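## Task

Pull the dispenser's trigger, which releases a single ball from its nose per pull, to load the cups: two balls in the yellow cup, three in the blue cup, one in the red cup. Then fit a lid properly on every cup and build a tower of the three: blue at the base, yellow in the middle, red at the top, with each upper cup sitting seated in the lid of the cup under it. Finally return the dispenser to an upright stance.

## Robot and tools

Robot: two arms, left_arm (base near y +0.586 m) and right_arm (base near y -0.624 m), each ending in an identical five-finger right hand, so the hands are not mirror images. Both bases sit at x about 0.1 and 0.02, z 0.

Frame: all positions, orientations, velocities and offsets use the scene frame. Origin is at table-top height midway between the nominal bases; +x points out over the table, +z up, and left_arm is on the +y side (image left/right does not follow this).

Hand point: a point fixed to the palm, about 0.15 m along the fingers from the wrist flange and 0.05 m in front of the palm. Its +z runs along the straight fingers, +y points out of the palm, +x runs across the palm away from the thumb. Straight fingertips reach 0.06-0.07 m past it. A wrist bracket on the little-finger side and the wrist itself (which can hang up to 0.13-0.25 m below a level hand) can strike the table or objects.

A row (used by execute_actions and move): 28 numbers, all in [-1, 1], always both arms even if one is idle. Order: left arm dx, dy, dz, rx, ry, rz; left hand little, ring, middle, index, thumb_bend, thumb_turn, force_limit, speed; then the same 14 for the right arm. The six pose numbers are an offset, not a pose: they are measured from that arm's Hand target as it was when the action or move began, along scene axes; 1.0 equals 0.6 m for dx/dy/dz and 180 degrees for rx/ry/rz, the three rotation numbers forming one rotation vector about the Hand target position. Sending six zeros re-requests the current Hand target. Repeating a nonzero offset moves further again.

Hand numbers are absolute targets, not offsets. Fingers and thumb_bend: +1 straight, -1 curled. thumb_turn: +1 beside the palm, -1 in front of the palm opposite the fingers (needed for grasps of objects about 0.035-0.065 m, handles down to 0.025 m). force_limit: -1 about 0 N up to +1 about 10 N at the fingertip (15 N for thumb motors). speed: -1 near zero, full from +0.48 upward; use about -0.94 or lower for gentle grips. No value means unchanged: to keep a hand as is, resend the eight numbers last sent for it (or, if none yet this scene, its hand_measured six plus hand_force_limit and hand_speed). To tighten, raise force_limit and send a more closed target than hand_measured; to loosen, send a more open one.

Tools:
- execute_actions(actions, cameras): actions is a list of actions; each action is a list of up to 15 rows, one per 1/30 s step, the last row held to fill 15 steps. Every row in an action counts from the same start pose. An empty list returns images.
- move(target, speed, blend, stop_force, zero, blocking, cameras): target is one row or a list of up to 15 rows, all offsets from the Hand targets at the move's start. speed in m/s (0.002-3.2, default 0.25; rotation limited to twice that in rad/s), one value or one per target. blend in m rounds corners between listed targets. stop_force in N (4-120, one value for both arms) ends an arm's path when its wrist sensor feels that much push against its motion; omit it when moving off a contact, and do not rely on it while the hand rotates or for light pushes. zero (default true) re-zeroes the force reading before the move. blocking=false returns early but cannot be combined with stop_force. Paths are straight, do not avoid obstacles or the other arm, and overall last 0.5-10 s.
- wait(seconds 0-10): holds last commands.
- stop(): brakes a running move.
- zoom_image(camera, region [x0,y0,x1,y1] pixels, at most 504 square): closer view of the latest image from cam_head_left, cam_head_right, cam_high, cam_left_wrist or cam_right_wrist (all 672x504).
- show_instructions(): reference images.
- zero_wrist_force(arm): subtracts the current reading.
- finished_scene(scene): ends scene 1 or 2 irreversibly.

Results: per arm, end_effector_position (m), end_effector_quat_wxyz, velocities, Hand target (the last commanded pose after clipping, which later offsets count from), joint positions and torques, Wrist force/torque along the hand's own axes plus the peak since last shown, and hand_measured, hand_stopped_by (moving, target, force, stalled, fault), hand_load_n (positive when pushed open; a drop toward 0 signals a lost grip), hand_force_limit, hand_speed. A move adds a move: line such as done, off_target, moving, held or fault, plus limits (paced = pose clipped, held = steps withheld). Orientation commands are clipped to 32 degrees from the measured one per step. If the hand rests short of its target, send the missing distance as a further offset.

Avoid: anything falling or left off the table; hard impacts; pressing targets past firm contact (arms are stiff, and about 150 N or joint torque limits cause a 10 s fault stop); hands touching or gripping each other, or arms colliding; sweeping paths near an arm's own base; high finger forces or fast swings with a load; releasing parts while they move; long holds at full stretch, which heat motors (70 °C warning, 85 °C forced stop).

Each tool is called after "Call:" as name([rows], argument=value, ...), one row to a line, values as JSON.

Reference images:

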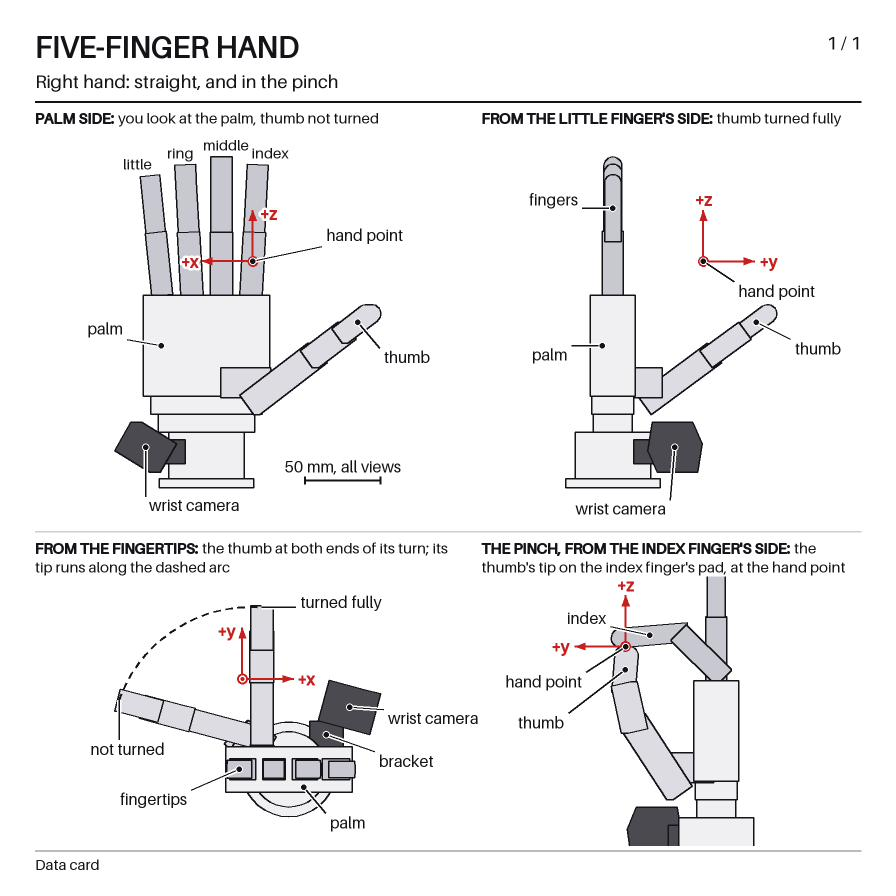

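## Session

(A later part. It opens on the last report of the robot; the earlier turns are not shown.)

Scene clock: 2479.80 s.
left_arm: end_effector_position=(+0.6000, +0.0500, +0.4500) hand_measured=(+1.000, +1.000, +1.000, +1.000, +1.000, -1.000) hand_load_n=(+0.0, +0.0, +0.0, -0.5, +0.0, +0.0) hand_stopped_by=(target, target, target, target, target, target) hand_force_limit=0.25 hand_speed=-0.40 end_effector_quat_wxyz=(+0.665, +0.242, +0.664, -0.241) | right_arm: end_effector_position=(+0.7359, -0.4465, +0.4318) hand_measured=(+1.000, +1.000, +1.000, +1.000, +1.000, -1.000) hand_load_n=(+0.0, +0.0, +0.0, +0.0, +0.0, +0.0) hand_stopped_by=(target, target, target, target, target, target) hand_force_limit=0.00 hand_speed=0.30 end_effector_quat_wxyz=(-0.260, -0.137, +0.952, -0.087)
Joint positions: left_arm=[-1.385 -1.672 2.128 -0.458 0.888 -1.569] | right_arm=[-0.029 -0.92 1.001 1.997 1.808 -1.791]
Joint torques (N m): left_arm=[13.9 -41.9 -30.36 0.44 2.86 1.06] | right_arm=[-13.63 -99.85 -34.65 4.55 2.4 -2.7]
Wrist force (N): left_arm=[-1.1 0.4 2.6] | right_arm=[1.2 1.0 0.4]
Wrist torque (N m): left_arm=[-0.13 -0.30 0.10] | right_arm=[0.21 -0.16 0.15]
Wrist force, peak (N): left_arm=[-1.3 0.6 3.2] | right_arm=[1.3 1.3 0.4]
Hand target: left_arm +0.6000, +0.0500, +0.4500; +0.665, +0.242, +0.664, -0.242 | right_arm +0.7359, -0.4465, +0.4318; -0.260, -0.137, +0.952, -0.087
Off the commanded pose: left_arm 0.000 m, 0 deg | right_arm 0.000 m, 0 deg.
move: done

Call:
move([
  [0.1667,0.25,0.0333,0,0,0,1,1,1,1,1,-1,0.25,-0.4,0,0,0,0,0,0,1,1,1,1,1,-1,0,0.3],
  [0.3,0.25,0.0333,0.3517,0.0684,-0.3897,1,1,1,1,1,-1,0.25,-0.4,0,0,0,0,0,0,1,1,1,1,1,-1,0,0.3],
], speed=0.22)

Scene clock: 2493.60 s.
left_arm: end_effector_position=(+0.7800, +0.2000, +0.4700) hand_measured=(+1.000, +1.000, +1.000, +1.000, +1.000, -1.000) hand_load_n=(+0.0, +0.0, +0.5, +0.0, +0.0, +0.0) hand_stopped_by=(target, target, target, target, target, target) hand_force_limit=0.25 hand_speed=-0.40 end_effector_quat_wxyz=(+0.134, +0.828, +0.498, -0.222) | right_arm: end_effector_position=(+0.7359, -0.4465, +0.4318) hand_measured=(+1.000, +1.000, +1.000, +1.000, +1.000, -1.000) hand_load_n=(+0.0, +0.0, +0.0, +0.0, +0.0, +0.5) hand_stopped_by=(target, target, target, target, target, target) hand_force_limit=0.00 hand_speed=0.30 end_effector_quat_wxyz=(-0.260, -0.137, +0.952, -0.087)
Joint positions: left_arm=[-0.542 -1.128 1.206 1.461 2.094 -0.059] | right_arm=[-0.029 -0.92 1.001 1.997 1.808 -1.791]
Joint torques (N m): left_arm=[-14.58 -68.59 -51.69 5.43 -1.69 1.91] | right_arm=[-13.28 -99.43 -35.29 4.86 2.46 -2.6]
Wrist force (N): left_arm=[-1.2 0.0 0.4] | right_arm=[1.0 1.3 0.2]
Wrist torque (N m): left_arm=[-0.08 0.00 -0.09] | right_arm=[0.27 -0.13 0.15]
Wrist force, peak (N): left_arm=[-1.2 1.7 2.9] | right_arm=[1.5 1.1 0.6]
Hand target: left_arm +0.7800, +0.2000, +0.4700; +0.134, +0.828, +0.498, -0.222 | right_arm +0.7359, -0.4465, +0.4318; -0.260, -0.137, +0.952, -0.087
Off the commanded pose: left_arm 0.000 m, 0 deg | right_arm 0.000 m, 0 deg.
move: done

Call:
move(target=[0.1333,-0.3333,-0.1167,0,0,0,1,1,1,1,1,-1,0.25,-0.4,0,0,0,0,0,0,1,1,1,1,1,-1,0,0.3], speed=0.2, cameras=["all"])

Scene clock: 2501.53 s.
left_arm: end_effector_position=(+0.8600, +0.0001, +0.4000) hand_measured=(+1.000, +1.000, +1.000, +1.000, +1.000, -1.000) hand_load_n=(+0.0, +0.0, +0.0, +0.0, +0.0, +0.0) hand_stopped_by=(target, target, target, target, target, target) hand_force_limit=0.25 hand_speed=-0.40 end_effector_quat_wxyz=(+0.134, +0.828, +0.498, -0.222) | right_arm: end_effector_position=(+0.7359, -0.4465, +0.4318) hand_measured=(+1.000, +1.000, +1.000, +1.000, +1.000, -1.000) hand_load_n=(+0.0, +0.0, +0.0, +0.0, +0.0, +0.0) hand_stopped_by=(target, target, target, target, target, target) hand_force_limit=0.00 hand_speed=0.30 end_effector_quat_wxyz=(-0.260, -0.137, +0.952, -0.087)
Joint positions: left_arm=[-0.691 -0.826 0.83 1.451 2.083 -0.23] | right_arm=[-0.029 -0.92 1.001 1.997 1.808 -1.791]
Joint torques (N m): left_arm=[-17.79 -89.41 -51.32 6.1 -1.49 -1.8] | right_arm=[-12.21 -98.45 -34.86 4.43 3.1 -2.42]
Wrist force (N): left_arm=[-1.4 0.1 0.6] | right_arm=[0.9 0.6 0.0]
Wrist torque (N m): left_arm=[-0.06 0.03 0.22] | right_arm=[0.17 -0.11 0.12]
Wrist force, peak (N): left_arm=[-1.8 1.0 1.8] | right_arm=[1.5 1.2 0.2]
Hand target: left_arm +0.8600, +0.0000, +0.3999; +0.134, +0.828, +0.498, -0.222 | right_arm +0.7359, -0.4465, +0.4318; -0.260, -0.137, +0.952, -0.087
Off the commanded pose: left_arm 0.000 m, 0 deg | right_arm 0.000 m, 0 deg.
move: done
camera_calibration:
cam_left_wrist: T_world_to_cam=[[0.949728, -0.288596, -0.121365, -0.76872], [-0.0409187, -0.49875, 0.86578, -0.309174], [-0.310392, -0.817289, -0.485485, 0.575877], [0, 0, 0, 1]] pos_world=[0.896171, 0.094608, 0.453961]
cam_right_wrist: T_world_to_cam=[[-0.533551, 0.845768, -0.0000316953, 0.777318], [0.845768, 0.533551, -0.0000057063, -0.388785], [0.0000120848, -0.0000298515, -1, 0.548186], [0, 0, 0, 1]] pos_world=[0.743554, -0.449977, 0.548208]

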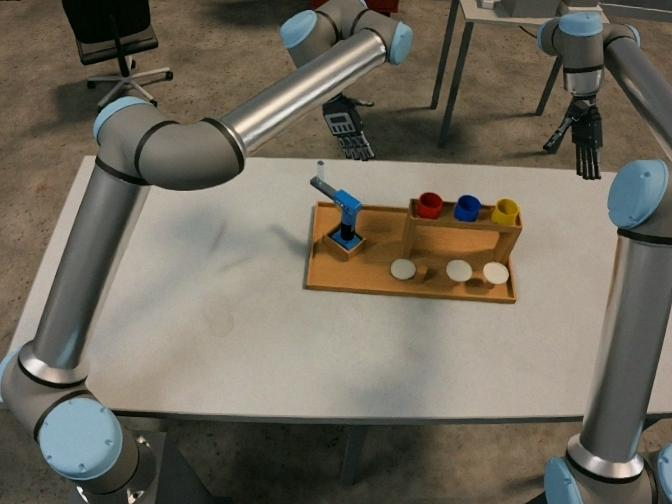

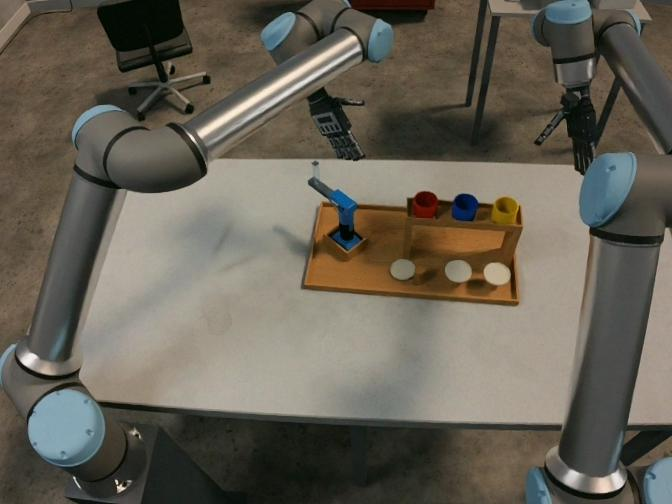

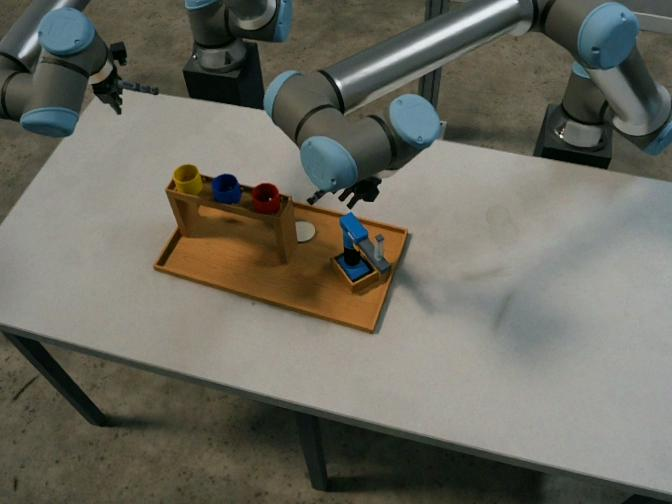

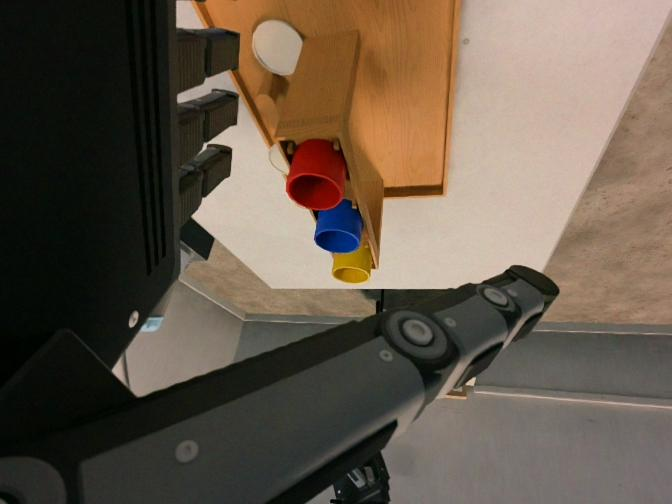

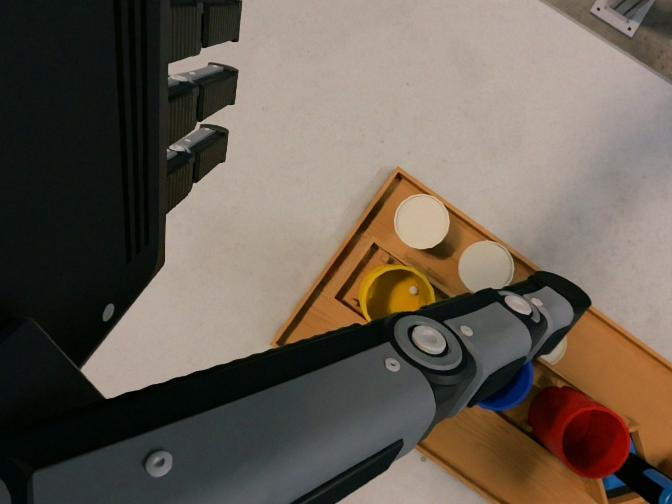

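Call:
move([
  [0,0,0,0,0,0,1,1,1,1,1,-1,0.25,-0.4,-0.2265,0.0442,0.0637,0,0,0,1,1,1,1,1,-1,0,0.3],
  [0,0,0,0,0,0,1,1,1,1,1,-1,0.25,-0.4,-0.2265,0.0442,0.0637,-0.0219,-0.3234,0.4546,1,1,1,1,1,-1,0,0.3],
], speed=0.25)

Scene clock: 2531.17 s.
left_arm: end_effector_position=(+0.8600, +0.0000, +0.3999) hand_measured=(+1.000, +1.000, +1.000, +1.000, +1.000, -1.000) hand_load_n=(+0.0, +0.0, +0.0, +0.0, +0.0, +0.0) hand_stopped_by=(target, target, target, target, target, target) hand_force_limit=0.25 hand_speed=-0.40 end_effector_quat_wxyz=(+0.134, +0.828, +0.498, -0.222) | right_arm: end_effector_position=(+0.6000, -0.4200, +0.4700) hand_measured=(+1.000, +1.000, +1.000, +1.000, +1.000, -1.000) hand_load_n=(+0.0, +0.0, +0.0, +0.0, +0.0, +0.0) hand_stopped_by=(target, target, target, target, target, target) hand_force_limit=0.00 hand_speed=0.30 end_effector_quat_wxyz=(-0.308, +0.637, -0.636, +0.308)
Joint positions: left_arm=[-0.691 -0.826 0.83 1.451 2.083 -0.23] | right_arm=[-0.034 -1.716 1.734 0.651 1.57 -3.144]
Joint torques (N m): left_arm=[-16.61 -90.26 -50.95 6.32 -1.78 -0.3] | right_arm=[-15.28 -36.17 -38.16 -1.78 -3.1 -4.32]
Wrist force (N): left_arm=[-1.1 0.0 0.8] | right_arm=[1.5 2.0 0.0]
Wrist torque (N m): left_arm=[-0.08 -0.03 0.23] | right_arm=[0.23 -0.22 0.17]
Wrist force, peak (N): left_arm=[-1.4 -0.1 1.0] | right_arm=[2.4 1.5 0.1]
Hand target: left_arm +0.8600, +0.0000, +0.3999; +0.134, +0.828, +0.498, -0.222 | right_arm +0.6000, -0.4200, +0.4700; -0.308, +0.637, -0.636, +0.308
Off the commanded pose: left_arm 0.000 m, 0 deg | right_arm 0.000 m, 0 deg.
move: done

Call:
move([
  [0,0,0,0,0,0,1,1,1,1,1,-1,0.25,-0.4,-0.04,0.2795,-0.0833,0,0,0,1,1,0.6,0.6,1,-1,0,0.3],
  [0,0,0,0,0,0,1,1,1,1,1,-1,0.25,-0.4,-0.04,0.2795,-0.6,0,0,0,1,1,0.6,0.6,1,-1,0,0.3],
  [0,0,0,0,0,0,1,1,1,1,1,-1,0.25,-0.4,0.0925,0.2795,-0.6,0,0,0,1,1,0.6,0.6,1,-1,0,0.3],
], speed=[0.25, 0.2, 0.08], cameras=["cam_head_left","cam_head_right","cam_left_wrist"])

Call:
zoom_image(camera="cam_head_right", region=[390, 200, 530, 305])

Scene clock: 2553.47 s.
left_arm: end_effector_position=(+0.8600, +0.0000, +0.3999) hand_measured=(+1.000, +1.000, +1.000, +1.000, +1.000, -1.000) hand_load_n=(+0.0, +0.0, +0.0, +0.0, +0.0, +0.0) hand_stopped_by=(target, target, target, target, target, target) hand_force_limit=0.25 hand_speed=-0.40 end_effector_quat_wxyz=(+0.134, +0.828, +0.498, -0.222) | right_arm: end_effector_position=(+0.6554, -0.2523, +0.1100) hand_measured=(+1.000, +1.000, +0.600, +0.600, +1.000, -1.000) hand_load_n=(+0.0, +0.0, +0.0, +0.0, +0.0, +0.0) hand_stopped_by=(target, target, target, target, target, target) hand_force_limit=0.00 hand_speed=0.30 end_effector_quat_wxyz=(-0.308, +0.637, -0.636, +0.308)
Joint positions: left_arm=[-0.691 -0.826 0.83 1.451 2.083 -0.23] | right_arm=[0.295 -1.279 1.944 0.03 1.826 -2.936]
Joint torques (N m): left_arm=[-13.6 -90.29 -51.68 6.1 -1.64 0.65] | right_arm=[-13.56 -48.29 -39.81 4.02 -2.33 -3.68]
Wrist force (N): left_arm=[-1.1 0.1 0.8] | right_arm=[1.0 1.2 0.3]
Wrist torque (N m): left_arm=[-0.08 -0.03 0.23] | right_arm=[0.06 -0.10 0.04]
Wrist force, peak (N): left_arm=[-1.6 -0.2 0.8] | right_arm=[0.9 2.8 1.0]
Hand target: left_arm +0.8600, +0.0000, +0.3999; +0.134, +0.828, +0.498, -0.222 | right_arm +0.6555, -0.2523, +0.1100; -0.308, +0.637, -0.636, +0.308
Off the commanded pose: left_arm 0.000 m, 0 deg | right_arm 0.000 m, 0 deg.
move: done
camera_calibration:
cam_left_wrist: T_world_to_cam=[[0.94972, -0.288606, -0.121404, -0.768694], [-0.0409067, -0.498798, 0.865752, -0.309168], [-0.310417, -0.817256, -0.485524, 0.575915], [0, 0, 0, 1]] pos_world=[0.896171, 0.0946082, 0.453961]
Images, in order (width x height): cam_head_left 672x504, cam_head_right 672x504, cam_left_wrist 672x504.

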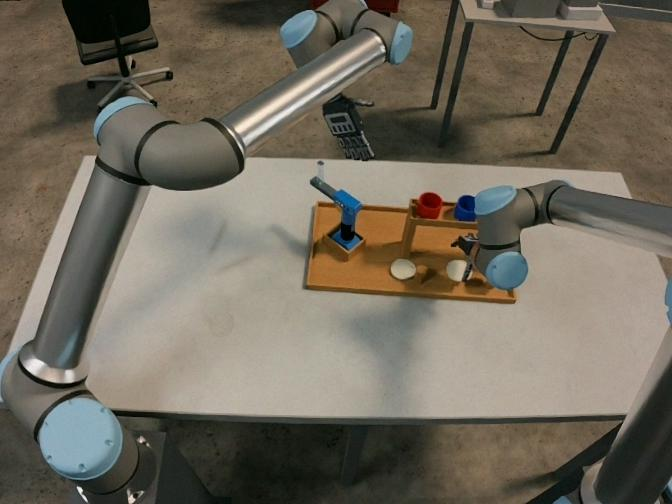

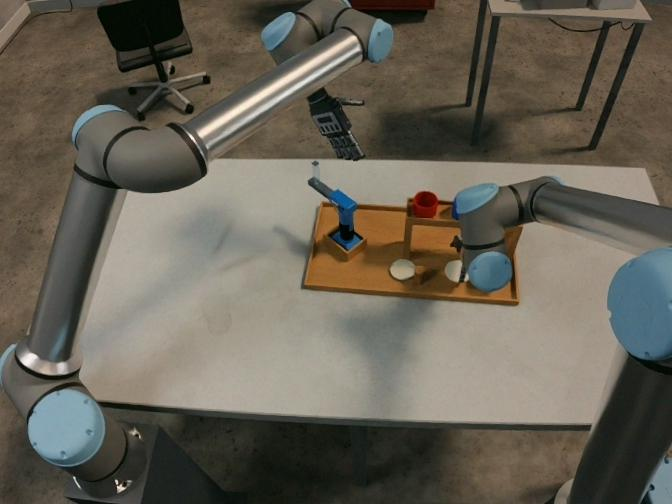

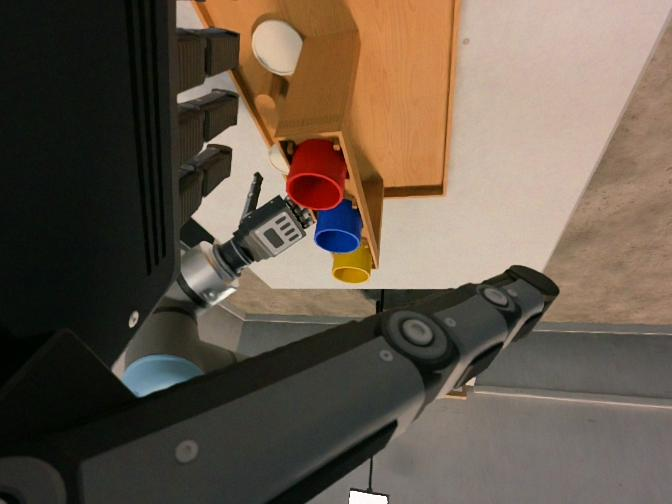

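Scaled by 3.600 from the camera's 672x504 image, which has a finer 960x720 frame.

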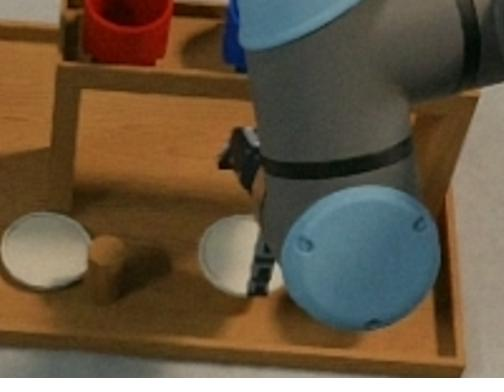

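Call:
move(target=[0,0,0,0,0,0,1,1,1,1,1,-1,0.25,-0.4,0,0,-0.0667,0,0,0,1,1,0.6,0.6,1,-1,0,0.3], speed=0.04, stop_force=6)

Call:
execute_actions([
  [[0,0,0,0,0,0,1,1,1,1,1,-1,0.25,-0.4,0,0,0,0,0,0,1,1,0.2,0.2,0.6,-1,-0.5,-0.9]],
  [[0,0,0,0,0,0,1,1,1,1,1,-1,0.25,-0.4,0,0,0,0,0,0,1,1,0.2,0.2,0.6,-1,-0.5,-0.9]],
  [[0,0,0,0,0,0,1,1,1,1,1,-1,0.25,-0.4,0,0,0,0,0,0,1,1,0.2,0.2,0.6,-1,-0.5,-0.9]],
  [[0,0,0,0,0,0,1,1,1,1,1,-1,0.25,-0.4,0,0,0,0,0,0,1,1,0.2,0.2,0.6,-1,-0.5,-0.9]],
])

Scene clock: 2569.60 s.
left_arm: end_effector_position=(+0.8600, +0.0000, +0.3999) hand_measured=(+1.000, +1.000, +1.000, +1.000, +1.000, -1.000) hand_load_n=(+0.0, +0.0, +0.5, +0.0, +0.0, +0.0) hand_stopped_by=(target, target, target, target, target, target) hand_force_limit=0.25 hand_speed=-0.40 end_effector_quat_wxyz=(+0.134, +0.828, +0.498, -0.222) | right_arm: end_effector_position=(+0.6555, -0.2523, +0.0700) hand_measured=(+1.000, +1.000, +0.600, +0.600, +1.000, -1.000) hand_load_n=(+0.0, +0.0, +0.0, +0.0, +0.0, +0.0) hand_stopped_by=(target, target, target, target, target, target) hand_force_limit=0.00 hand_speed=0.30 end_effector_quat_wxyz=(-0.308, +0.637, -0.636, +0.308)
Joint positions: left_arm=[-0.691 -0.826 0.83 1.451 2.083 -0.23] | right_arm=[0.295 -1.233 1.971 -0.042 1.826 -2.936]
Joint torques (N m): left_arm=[-13.78 -92.33 -51.02 5.85 -1.69 0.75] | right_arm=[-12.4 -46.69 -25.83 -1.35 -1.94 -2.55]
Wrist force (N): left_arm=[-1.4 0.1 0.6] | right_arm=[0.9 1.2 0.0]
Wrist torque (N m): left_arm=[-0.06 0.03 0.22] | right_arm=[0.04 -0.06 0.07]
Wrist force, peak (N): left_arm=[-1.6 -0.1 1.0] | right_arm=[1.5 1.5 -0.1]
Hand target: left_arm +0.8600, +0.0000, +0.3999; +0.134, +0.828, +0.498, -0.222 | right_arm +0.6555, -0.2523, +0.0700; -0.308, +0.637, -0.636, +0.308
Off the commanded pose: left_arm 0.000 m, 0 deg | right_arm 0.000 m, 0 deg.
move: done

Scene clock: 2571.80 s.
left_arm: end_effector_position=(+0.8600, +0.0000, +0.3999) hand_measured=(+1.000, +1.000, +1.000, +1.000, +1.000, -1.000) hand_load_n=(+0.0, +0.0, +0.0, +0.0, +0.0, +0.0) hand_stopped_by=(target, target, target, target, target, target) hand_force_limit=0.25 hand_speed=-0.40 end_effector_quat_wxyz=(+0.134, +0.828, +0.498, -0.222) | right_arm: end_effector_position=(+0.6555, -0.2523, +0.0700) hand_measured=(+1.000, +1.000, +0.276, +0.258, +0.832, -1.000) hand_load_n=(+0.0, +0.0, +1.0, +3.0, +5.0, +0.0) hand_stopped_by=(target, target, force, force, force, target) hand_force_limit=-0.50 hand_speed=-0.90 end_effector_quat_wxyz=(-0.308, +0.637, -0.636, +0.308)
Joint positions: left_arm=[-0.691 -0.826 0.83 1.451 2.083 -0.23] | right_arm=[0.295 -1.233 1.971 -0.042 1.826 -2.936]
Joint torques (N m): left_arm=[-13.23 -91.66 -50.8 5.83 -1.89 0.7] | right_arm=[-3.43 -49.57 -26.29 -0.84 -2.82 -2.48]
Wrist force (N): left_arm=[-1.2 0.2 0.8] | right_arm=[0.9 0.9 -0.3]
Wrist torque (N m): left_arm=[-0.06 -0.01 0.23] | right_arm=[0.03 -0.05 0.07]
Wrist force, peak (N): left_arm=[-1.5 0.1 0.9] | right_arm=[1.3 1.3 0.3]
Hand target: left_arm +0.8600, +0.0000, +0.3999; +0.134, +0.828, +0.498, -0.222 | right_arm +0.6555, -0.2523, +0.0700; -0.308, +0.637, -0.636, +0.308
Off the commanded pose: left_arm 0.000 m, 0 deg | right_arm 0.000 m, 0 deg.

Call:
move([
  [0,0,0,0,0,0,1,1,1,1,1,-1,0.25,-0.4,0,0,0.05,0,0,0,1,1,0.2,0.2,0.6,-1,-0.5,-0.9],
  [0,0,0,0,0,0,1,1,1,1,1,-1,0.25,-0.4,-0.1325,0,0.06,0,0,0,1,1,0.2,0.2,0.6,-1,-0.5,-0.9],
  [0,0,0,0,0,0,1,1,1,1,1,-1,0.25,-0.4,-0.1325,0,0.5833,0,0,0,1,1,0.2,0.2,0.6,-1,-0.5,-0.9],
  [0,0,0,0,0,0,1,1,1,1,1,-1,0.25,-0.4,0.175,-0.0103,0.5833,0,0,0,1,1,0.2,0.2,0.6,-1,-0.5,-0.9],
  [0,0,0,0,0,0,1,1,1,1,1,-1,0.25,-0.4,0.175,-0.0103,0.32,0,0,0,1,1,0.2,0.2,0.6,-1,-0.5,-0.9],
], speed=[0.05, 0.1, 0.2, 0.15, 0.1], cameras=["all"])

Scene clock: 2587.37 s.
left_arm: end_effector_position=(+0.8600, +0.0000, +0.3999) hand_measured=(+1.000, +1.000, +1.000, +1.000, +1.000, -1.000) hand_load_n=(+0.0, +0.0, +0.0, +0.0, +0.0, +0.0) hand_stopped_by=(target, target, target, target, target, target) hand_force_limit=0.25 hand_speed=-0.40 end_effector_quat_wxyz=(+0.134, +0.828, +0.498, -0.222) | right_arm: end_effector_position=(+0.7605, -0.2585, +0.2621) hand_measured=(+1.000, +1.000, +0.276, +0.258, +0.832, -1.000) hand_load_n=(+0.0, +0.0, +1.0, +3.0, +5.0, +0.0) hand_stopped_by=(target, target, force, force, force, target) hand_force_limit=-0.50 hand_speed=-0.90 end_effector_quat_wxyz=(-0.308, +0.637, -0.636, +0.308)
Joint positions: left_arm=[-0.691 -0.826 0.83 1.451 2.083 -0.23] | right_arm=[0.233 -1.277 1.634 0.329 1.778 -2.976]
Joint torques (N m): left_arm=[-8.61 -92.34 -51.56 5.8 -1.45 0.51] | right_arm=[-14.38 -57.24 -35.47 -1.9 -0.86 -0.62]
Wrist force (N): left_arm=[-1.1 0.1 0.9] | right_arm=[1.2 1.1 -0.3]
Wrist torque (N m): left_arm=[-0.08 -0.02 0.24] | right_arm=[0.10 -0.07 0.07]
Wrist force, peak (N): left_arm=[-1.6 0.0 1.0] | right_arm=[0.9 2.6 0.9]
Hand target: left_arm +0.8600, +0.0000, +0.3999; +0.134, +0.828, +0.498, -0.222 | right_arm +0.7605, -0.2584, +0.2620; -0.308, +0.637, -0.636, +0.308
Off the commanded pose: left_arm 0.000 m, 0 deg | right_arm 0.000 m, 0 deg.
move: done
camera_calibration:
cam_left_wrist: T_world_to_cam=[[0.94972, -0.288606, -0.121404, -0.768694], [-0.0409067, -0.498798, 0.865752, -0.309168], [-0.310417, -0.817256, -0.485524, 0.575915], [0, 0, 0, 1]] pos_world=[0.896171, 0.0946082, 0.453961]
cam_right_wrist: T_world_to_cam=[[-0.558176, -0.260137, -0.787888, 0.570804], [-0.565333, 0.814289, 0.131654, 0.601237], [0.607321, 0.518905, -0.601581, -0.0537378], [0, 0, 0, 1]] pos_world=[0.691144, -0.313208, 0.338247]

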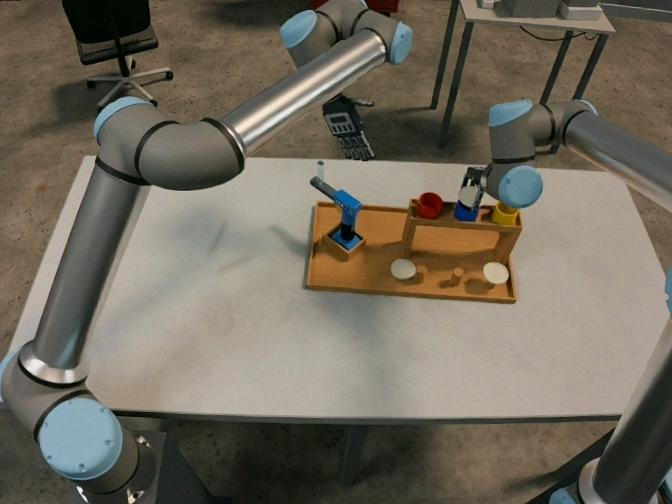

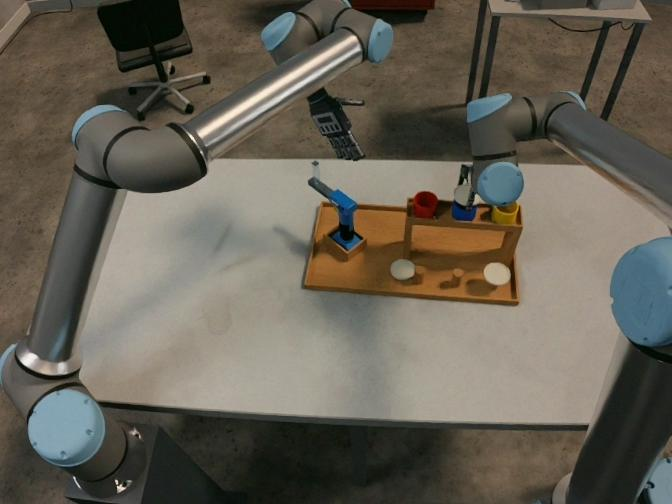

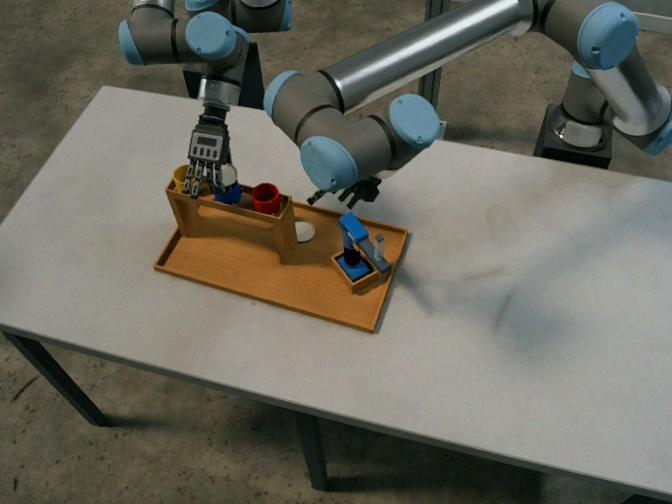

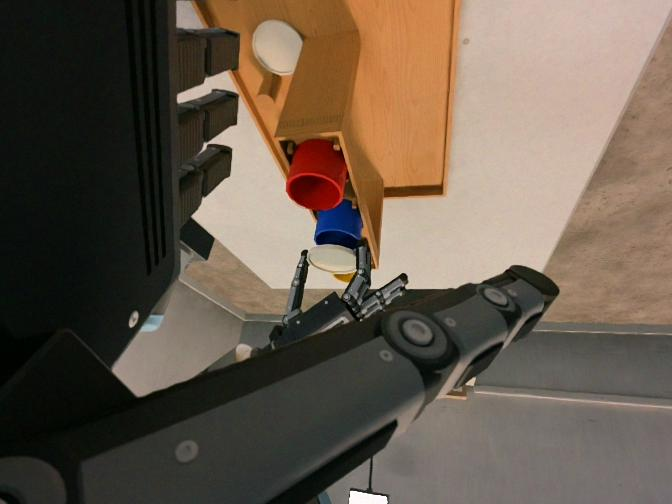

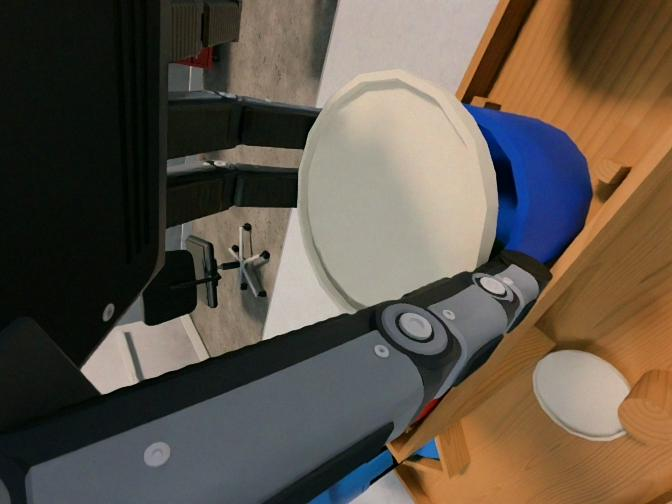

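Call:
zoom_image(camera="cam_left_wrist", region=[270, 180, 430, 300])

Call:
zoom_image(camera="cam_head_left", region=[420, 165, 540, 255])

Call:
zoom_image(camera="cam_head_right", region=[420, 165, 540, 255])

Call:
zoom_image(camera="cam_high", region=[170, 150, 290, 240])

Scaled by 3.150 from the camera's 672x504 image, which has a finer 960x720 frame.

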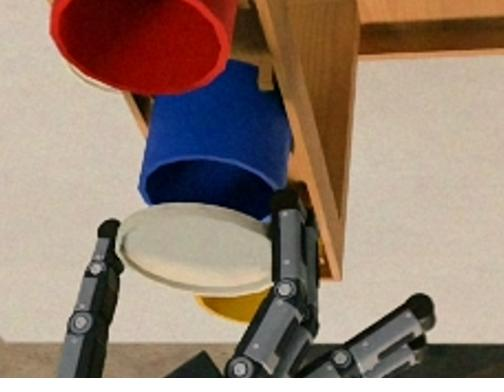

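Scaled by 4.200 from the camera's 672x504 image, which has a finer 960x720 frame.

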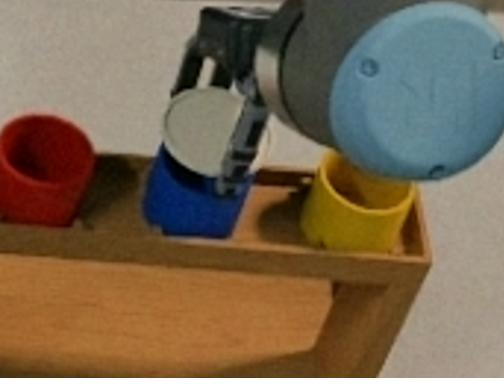

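Scaled by 4.200 from the camera's 672x504 image, which has a finer 960x720 frame.

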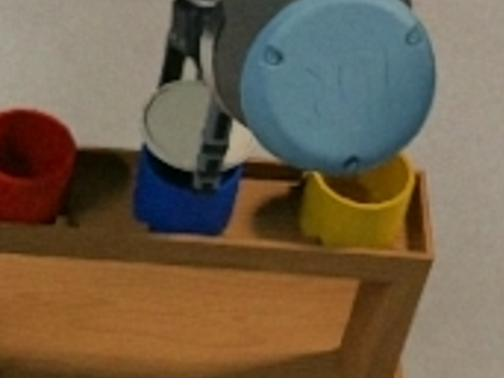

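Scaled by 4.200 from the camera's 672x504 image, which has a finer 960x720 frame.

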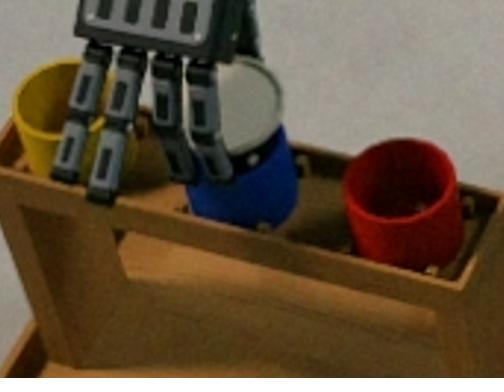

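Call:
move(target=[0,0,0,0,0,0,1,1,1,1,1,-1,0.25,-0.4,0,0,-0.05,0,0,0,1,1,0.2,0.2,0.6,-1,-0.5,-0.9], speed=0.01, stop_force=4, cameras=["cam_head_left","cam_head_right","cam_high","cam_left_wrist"])

Call:
zoom_image(camera="cam_left_wrist", region=[270, 180, 430, 300])

Call:
zoom_image(camera="cam_head_left", region=[420, 165, 540, 255])

Scene clock: 2608.00 s.
left_arm: end_effector_position=(+0.8600, +0.0000, +0.3999) hand_measured=(+1.000, +1.000, +1.000, +1.000, +1.000, -1.000) hand_load_n=(+0.0, +0.0, +0.0, +0.0, +0.0, +0.0) hand_stopped_by=(target, target, target, target, target, target) hand_force_limit=0.25 hand_speed=-0.40 end_effector_quat_wxyz=(+0.134, +0.828, +0.498, -0.222) | right_arm: end_effector_position=(+0.7605, -0.2585, +0.2320) hand_measured=(+1.000, +1.000, +0.276, +0.256, +0.830, -1.000) hand_load_n=(+0.0, +0.0, +0.0, +0.5, +0.5, +0.0) hand_stopped_by=(target, target, force, force, force, target) hand_force_limit=-0.50 hand_speed=-0.90 end_effector_quat_wxyz=(-0.308, +0.637, -0.636, +0.308)
Joint positions: left_arm=[-0.691 -0.826 0.83 1.451 2.083 -0.23] | right_arm=[0.233 -1.259 1.666 0.279 1.778 -2.976]
Joint torques (N m): left_arm=[-10.93 -92.7 -49.71 5.83 -1.66 0.93] | right_arm=[0.96 -52.9 -33.08 -1.46 -1.95 -3.04]
Wrist force (N): left_arm=[-1.1 -0.1 0.7] | right_arm=[1.3 0.4 -0.6]
Wrist torque (N m): left_arm=[-0.09 -0.02 0.24] | right_arm=[0.06 -0.09 0.10]
Wrist force, peak (N): left_arm=[-1.4 0.0 1.0] | right_arm=[0.9 -1.5 -2.6]
Hand target: left_arm +0.8600, +0.0000, +0.3999; +0.134, +0.828, +0.498, -0.222 | right_arm +0.7605, -0.2584, +0.2320; -0.308, +0.637, -0.636, +0.308
Off the commanded pose: left_arm 0.000 m, 0 deg | right_arm 0.000 m, 0 deg.
move: done
camera_calibration:
cam_left_wrist: T_world_to_cam=[[0.94972, -0.288606, -0.121404, -0.768694], [-0.0409067, -0.498798, 0.865752, -0.309168], [-0.310417, -0.817256, -0.485524, 0.575915], [0, 0, 0, 1]] pos_world=[0.896171, 0.0946082, 0.453961]
Images, in order (width x height): cam_head_left 672x504, cam_head_right 672x504, cam_high 672x504, cam_left_wrist 672x504.

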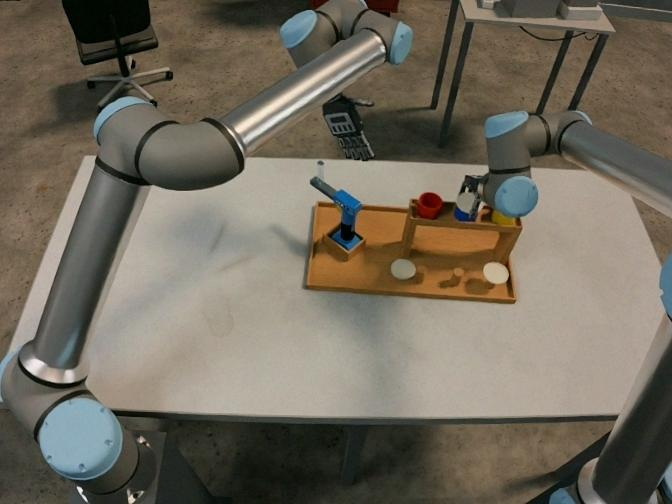

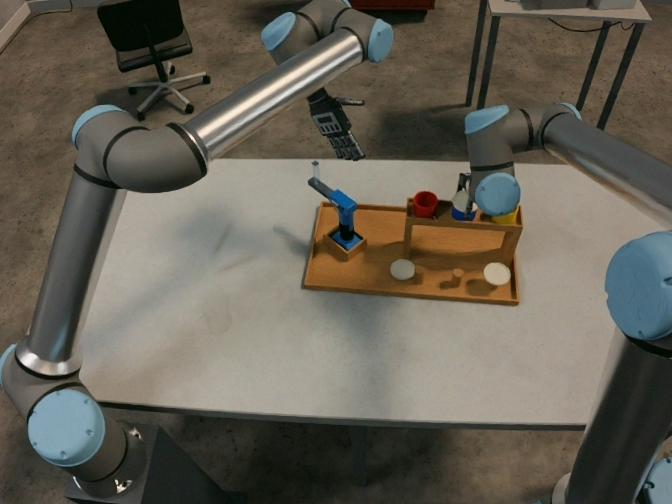

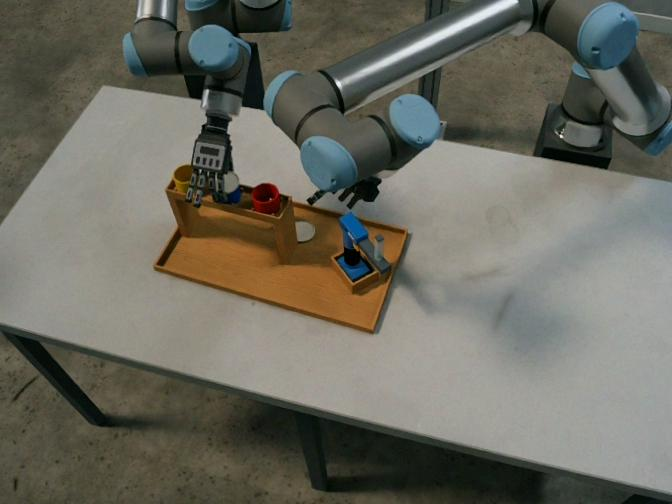

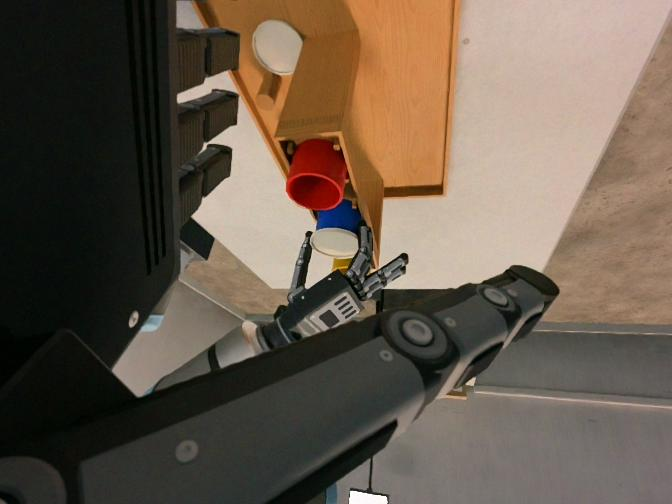

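Scaled by 3.150 from the camera's 672x504 image, which has a finer 960x720 frame.

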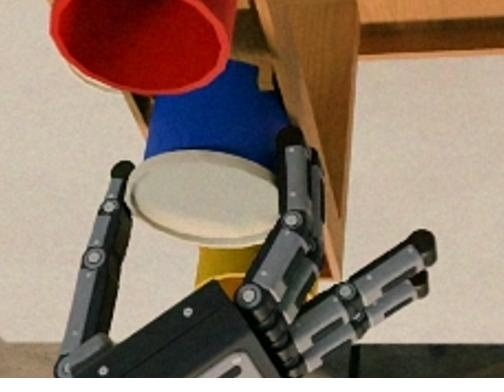

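Scaled by 4.200 from the camera's 672x504 image, which has a finer 960x720 frame.

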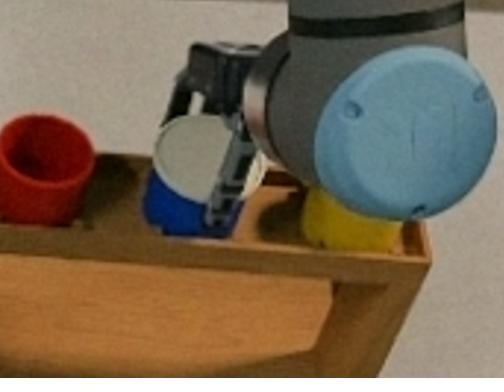

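Call:
execute_actions([
  [[0,0,0,0,0,0,1,1,1,1,1,-1,0.25,-0.4,0,0,0,0,0,0,1,1,0.6,0.6,1,-1,-0.4,-0.85]],
  [[0,0,0,0,0,0,1,1,1,1,1,-1,0.25,-0.4,0,0,0,0,0,0,1,1,0.6,0.6,1,-1,-0.4,-0.85]],
])

Call:
move([
  [0,0,0,0,0,0,1,1,1,1,1,-1,0.25,-0.4,0,0,0.08,0,0,0,1,1,0.6,0.6,1,-1,-0.4,-0.85],
  [0,0,0,0,0,0,1,1,1,1,1,-1,0.25,-0.4,0,0,0.3133,0,0,0,1,1,0.6,0.6,1,-1,-0.4,-0.85],
], speed=[0.05, 0.2], cameras=["all"])

Call:
zoom_image(camera="cam_left_wrist", region=[270, 180, 430, 300])

Call:
zoom_image(camera="cam_head_left", region=[420, 165, 540, 255])

Call:
zoom_image(camera="cam_high", region=[170, 150, 290, 240])

Scene clock: 2618.60 s.
left_arm: end_effector_position=(+0.8600, +0.0000, +0.3999) hand_measured=(+1.000, +1.000, +1.000, +1.000, +1.000, -1.000) hand_load_n=(+0.0, +0.0, +0.0, +0.0, +0.0, -0.5) hand_stopped_by=(target, target, target, target, target, target) hand_force_limit=0.25 hand_speed=-0.40 end_effector_quat_wxyz=(+0.134, +0.828, +0.498, -0.222) | right_arm: end_effector_position=(+0.7605, -0.2584, +0.2320) hand_measured=(+1.000, +1.000, +0.600, +0.600, +1.000, -1.000) hand_load_n=(+0.0, +0.0, +0.0, +0.0, +0.0, +0.0) hand_stopped_by=(target, target, target, target, target, target) hand_force_limit=-0.40 hand_speed=-0.85 end_effector_quat_wxyz=(-0.308, +0.637, -0.636, +0.308)
Joint positions: left_arm=[-0.691 -0.826 0.83 1.451 2.083 -0.23] | right_arm=[0.233 -1.259 1.666 0.279 1.778 -2.976]
Joint torques (N m): left_arm=[-6.75 -89.86 -49.96 5.22 -1.18 0.92] | right_arm=[3.38 -52.78 -34.95 -1.55 -2.36 -3.34]
Wrist force (N): left_arm=[-1.2 -0.1 0.5] | right_arm=[1.4 0.7 -0.4]
Wrist torque (N m): left_arm=[-0.08 -0.01 0.22] | right_arm=[0.07 -0.10 0.10]
Wrist force, peak (N): left_arm=[-1.4 0.1 1.0] | right_arm=[1.5 1.2 -0.1]
Hand target: left_arm +0.8600, +0.0000, +0.3999; +0.134, +0.828, +0.498, -0.222 | right_arm +0.7605, -0.2584, +0.2320; -0.308, +0.637, -0.636, +0.308
Off the commanded pose: left_arm 0.000 m, 0 deg | right_arm 0.000 m, 0 deg.

Scene clock: 2621.10 s.
left_arm: end_effector_position=(+0.8600, +0.0000, +0.3999) hand_measured=(+1.000, +1.000, +1.000, +1.000, +1.000, -1.000) hand_load_n=(+0.0, +0.0, +0.0, +0.0, +0.0, +0.0) hand_stopped_by=(target, target, target, target, target, target) hand_force_limit=0.25 hand_speed=-0.40 end_effector_quat_wxyz=(+0.134, +0.828, +0.498, -0.222) | right_arm: end_effector_position=(+0.7605, -0.2584, +0.4200) hand_measured=(+1.000, +1.000, +0.600, +0.600, +1.000, -1.000) hand_load_n=(-0.5, +0.0, +0.0, +0.0, +0.0, +0.0) hand_stopped_by=(target, target, target, target, target, target) hand_force_limit=-0.40 hand_speed=-0.85 end_effector_quat_wxyz=(-0.308, +0.637, -0.636, +0.308)
Joint positions: left_arm=[-0.691 -0.826 0.83 1.451 2.083 -0.23] | right_arm=[0.233 -1.334 1.423 0.597 1.778 -2.976]
Joint torques (N m): left_arm=[-7.35 -92.29 -50.08 5.36 -0.98 0.94] | right_arm=[-4.42 -51.5 -51.16 4.03 2.94 3.23]
Wrist force (N): left_arm=[-1.1 0.0 0.8] | right_arm=[1.1 1.2 0.0]
Wrist torque (N m): left_arm=[-0.08 -0.02 0.23] | right_arm=[0.14 -0.06 0.05]
Wrist force, peak (N): left_arm=[-1.4 0.0 1.0] | right_arm=[1.0 2.1 0.5]
Hand target: left_arm +0.8600, +0.0000, +0.3999; +0.134, +0.828, +0.498, -0.222 | right_arm +0.7605, -0.2584, +0.4200; -0.308, +0.637, -0.636, +0.308
Off the commanded pose: left_arm 0.000 m, 0 deg | right_arm 0.000 m, 0 deg.
move: done
camera_calibration:
cam_left_wrist: T_world_to_cam=[[0.94972, -0.288606, -0.121404, -0.768694], [-0.0409067, -0.498798, 0.865752, -0.309168], [-0.310417, -0.817256, -0.485524, 0.575915], [0, 0, 0, 1]] pos_world=[0.896171, 0.0946082, 0.453961]
cam_right_wrist: T_world_to_cam=[[-0.558066, -0.260149, -0.787962, 0.695168], [-0.565436, 0.814218, 0.131647, 0.580502], [0.607325, 0.51901, -0.601486, 0.0412345], [0, 0, 0, 1]] pos_world=[0.691144, -0.313209, 0.496147]

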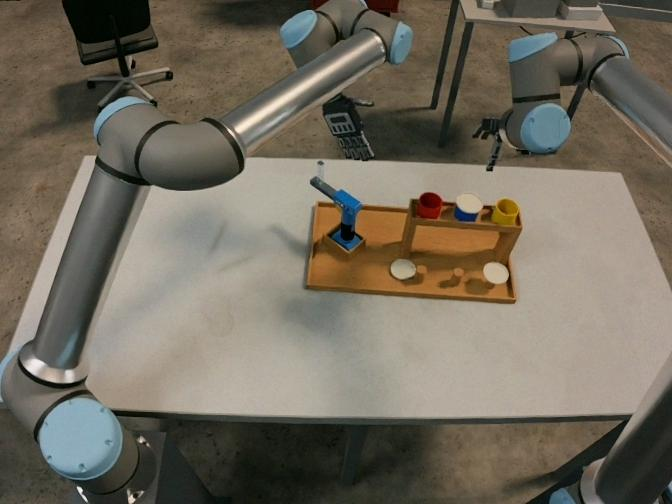

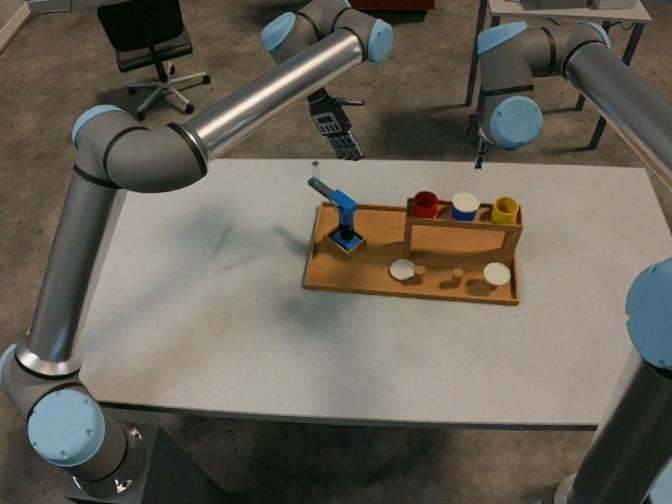

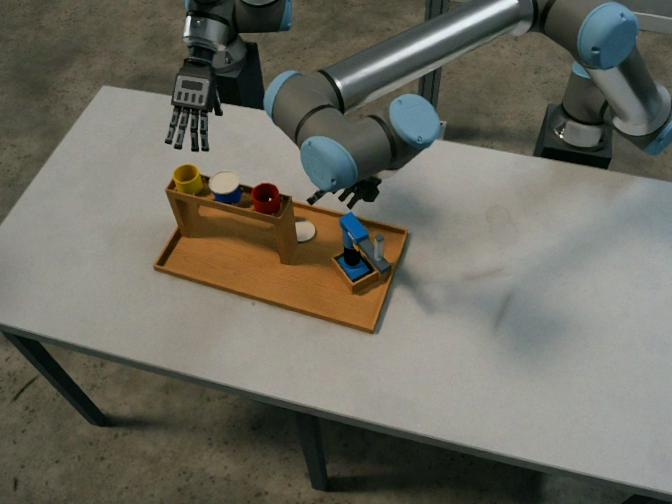

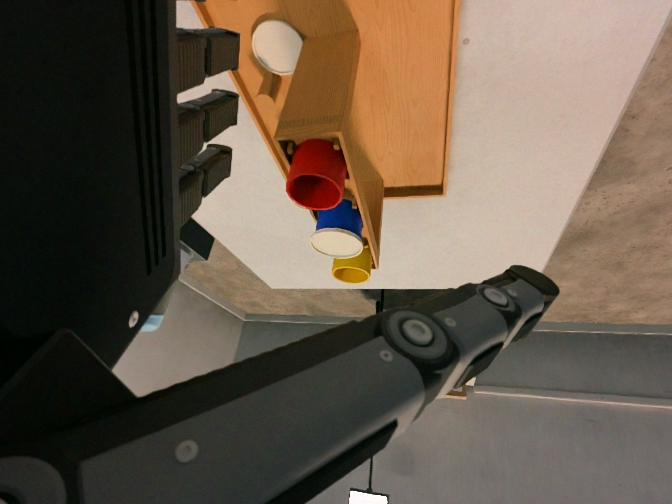

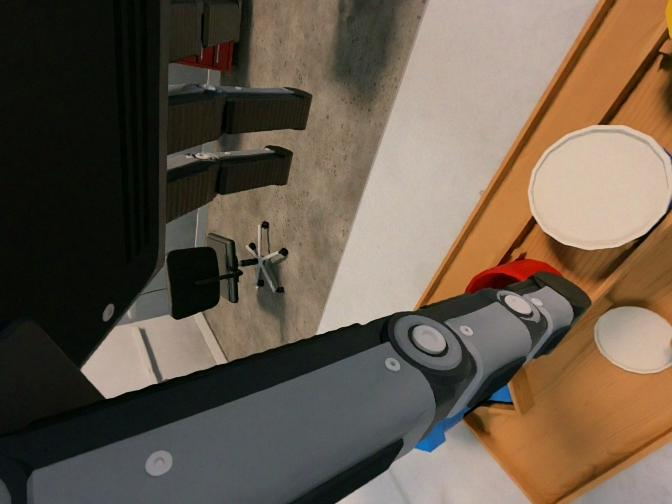

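Scaled by 3.150 from the camera's 672x504 image, which has a finer 960x720 frame.

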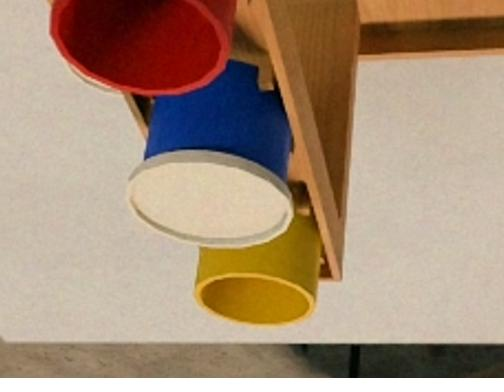

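Scaled by 4.200 from the camera's 672x504 image, which has a finer 960x720 frame.

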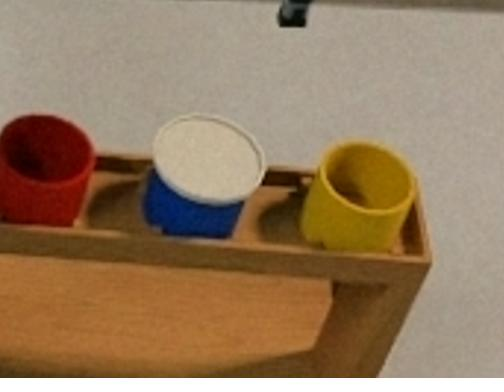

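Scaled by 4.200 from the camera's 672x504 image, which has a finer 960x720 frame.

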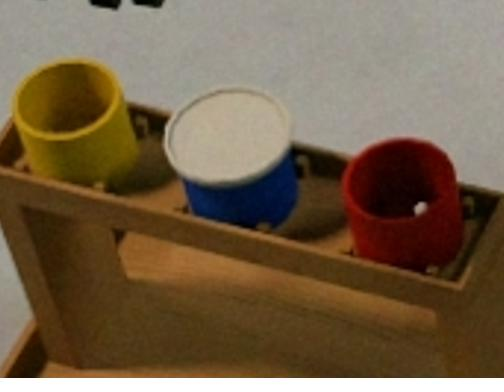

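Call:
zoom_image(camera="cam_left_wrist", region=[300, 220, 380, 280])

Call:
zoom_image(camera="cam_high", region=[200, 160, 256, 202])

Call:
zoom_image(camera="cam_head_left", region=[440, 180, 496, 222])

Call:
zoom_image(camera="cam_head_right", region=[440, 180, 496, 222])

Scaled by 6.300 from the camera's 672x504 image, which has a finer 960x720 frame.

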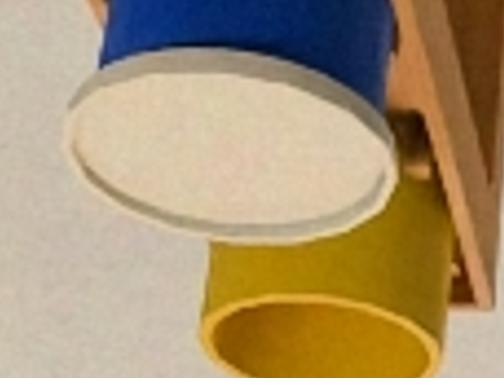

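Scaled by 9.000 from the camera's 672x504 image, which has a finer 960x720 frame.

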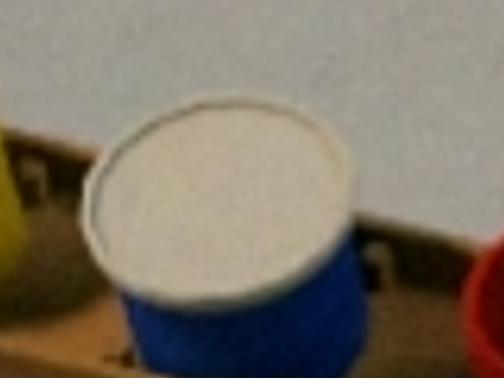

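Scaled by 9.000 from the camera's 672x504 image, which has a finer 960x720 frame.

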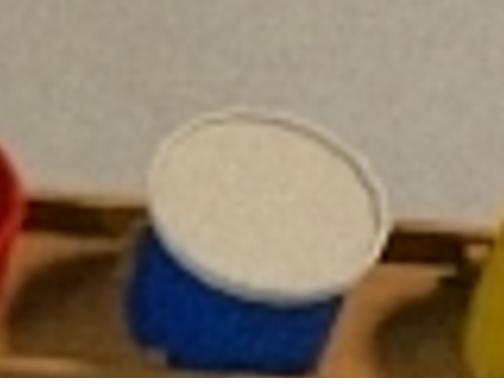

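Scaled by 9.000 from the camera's 672x504 image, which has a finer 960x720 frame.

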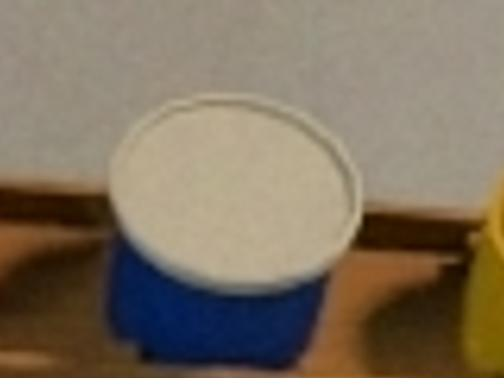

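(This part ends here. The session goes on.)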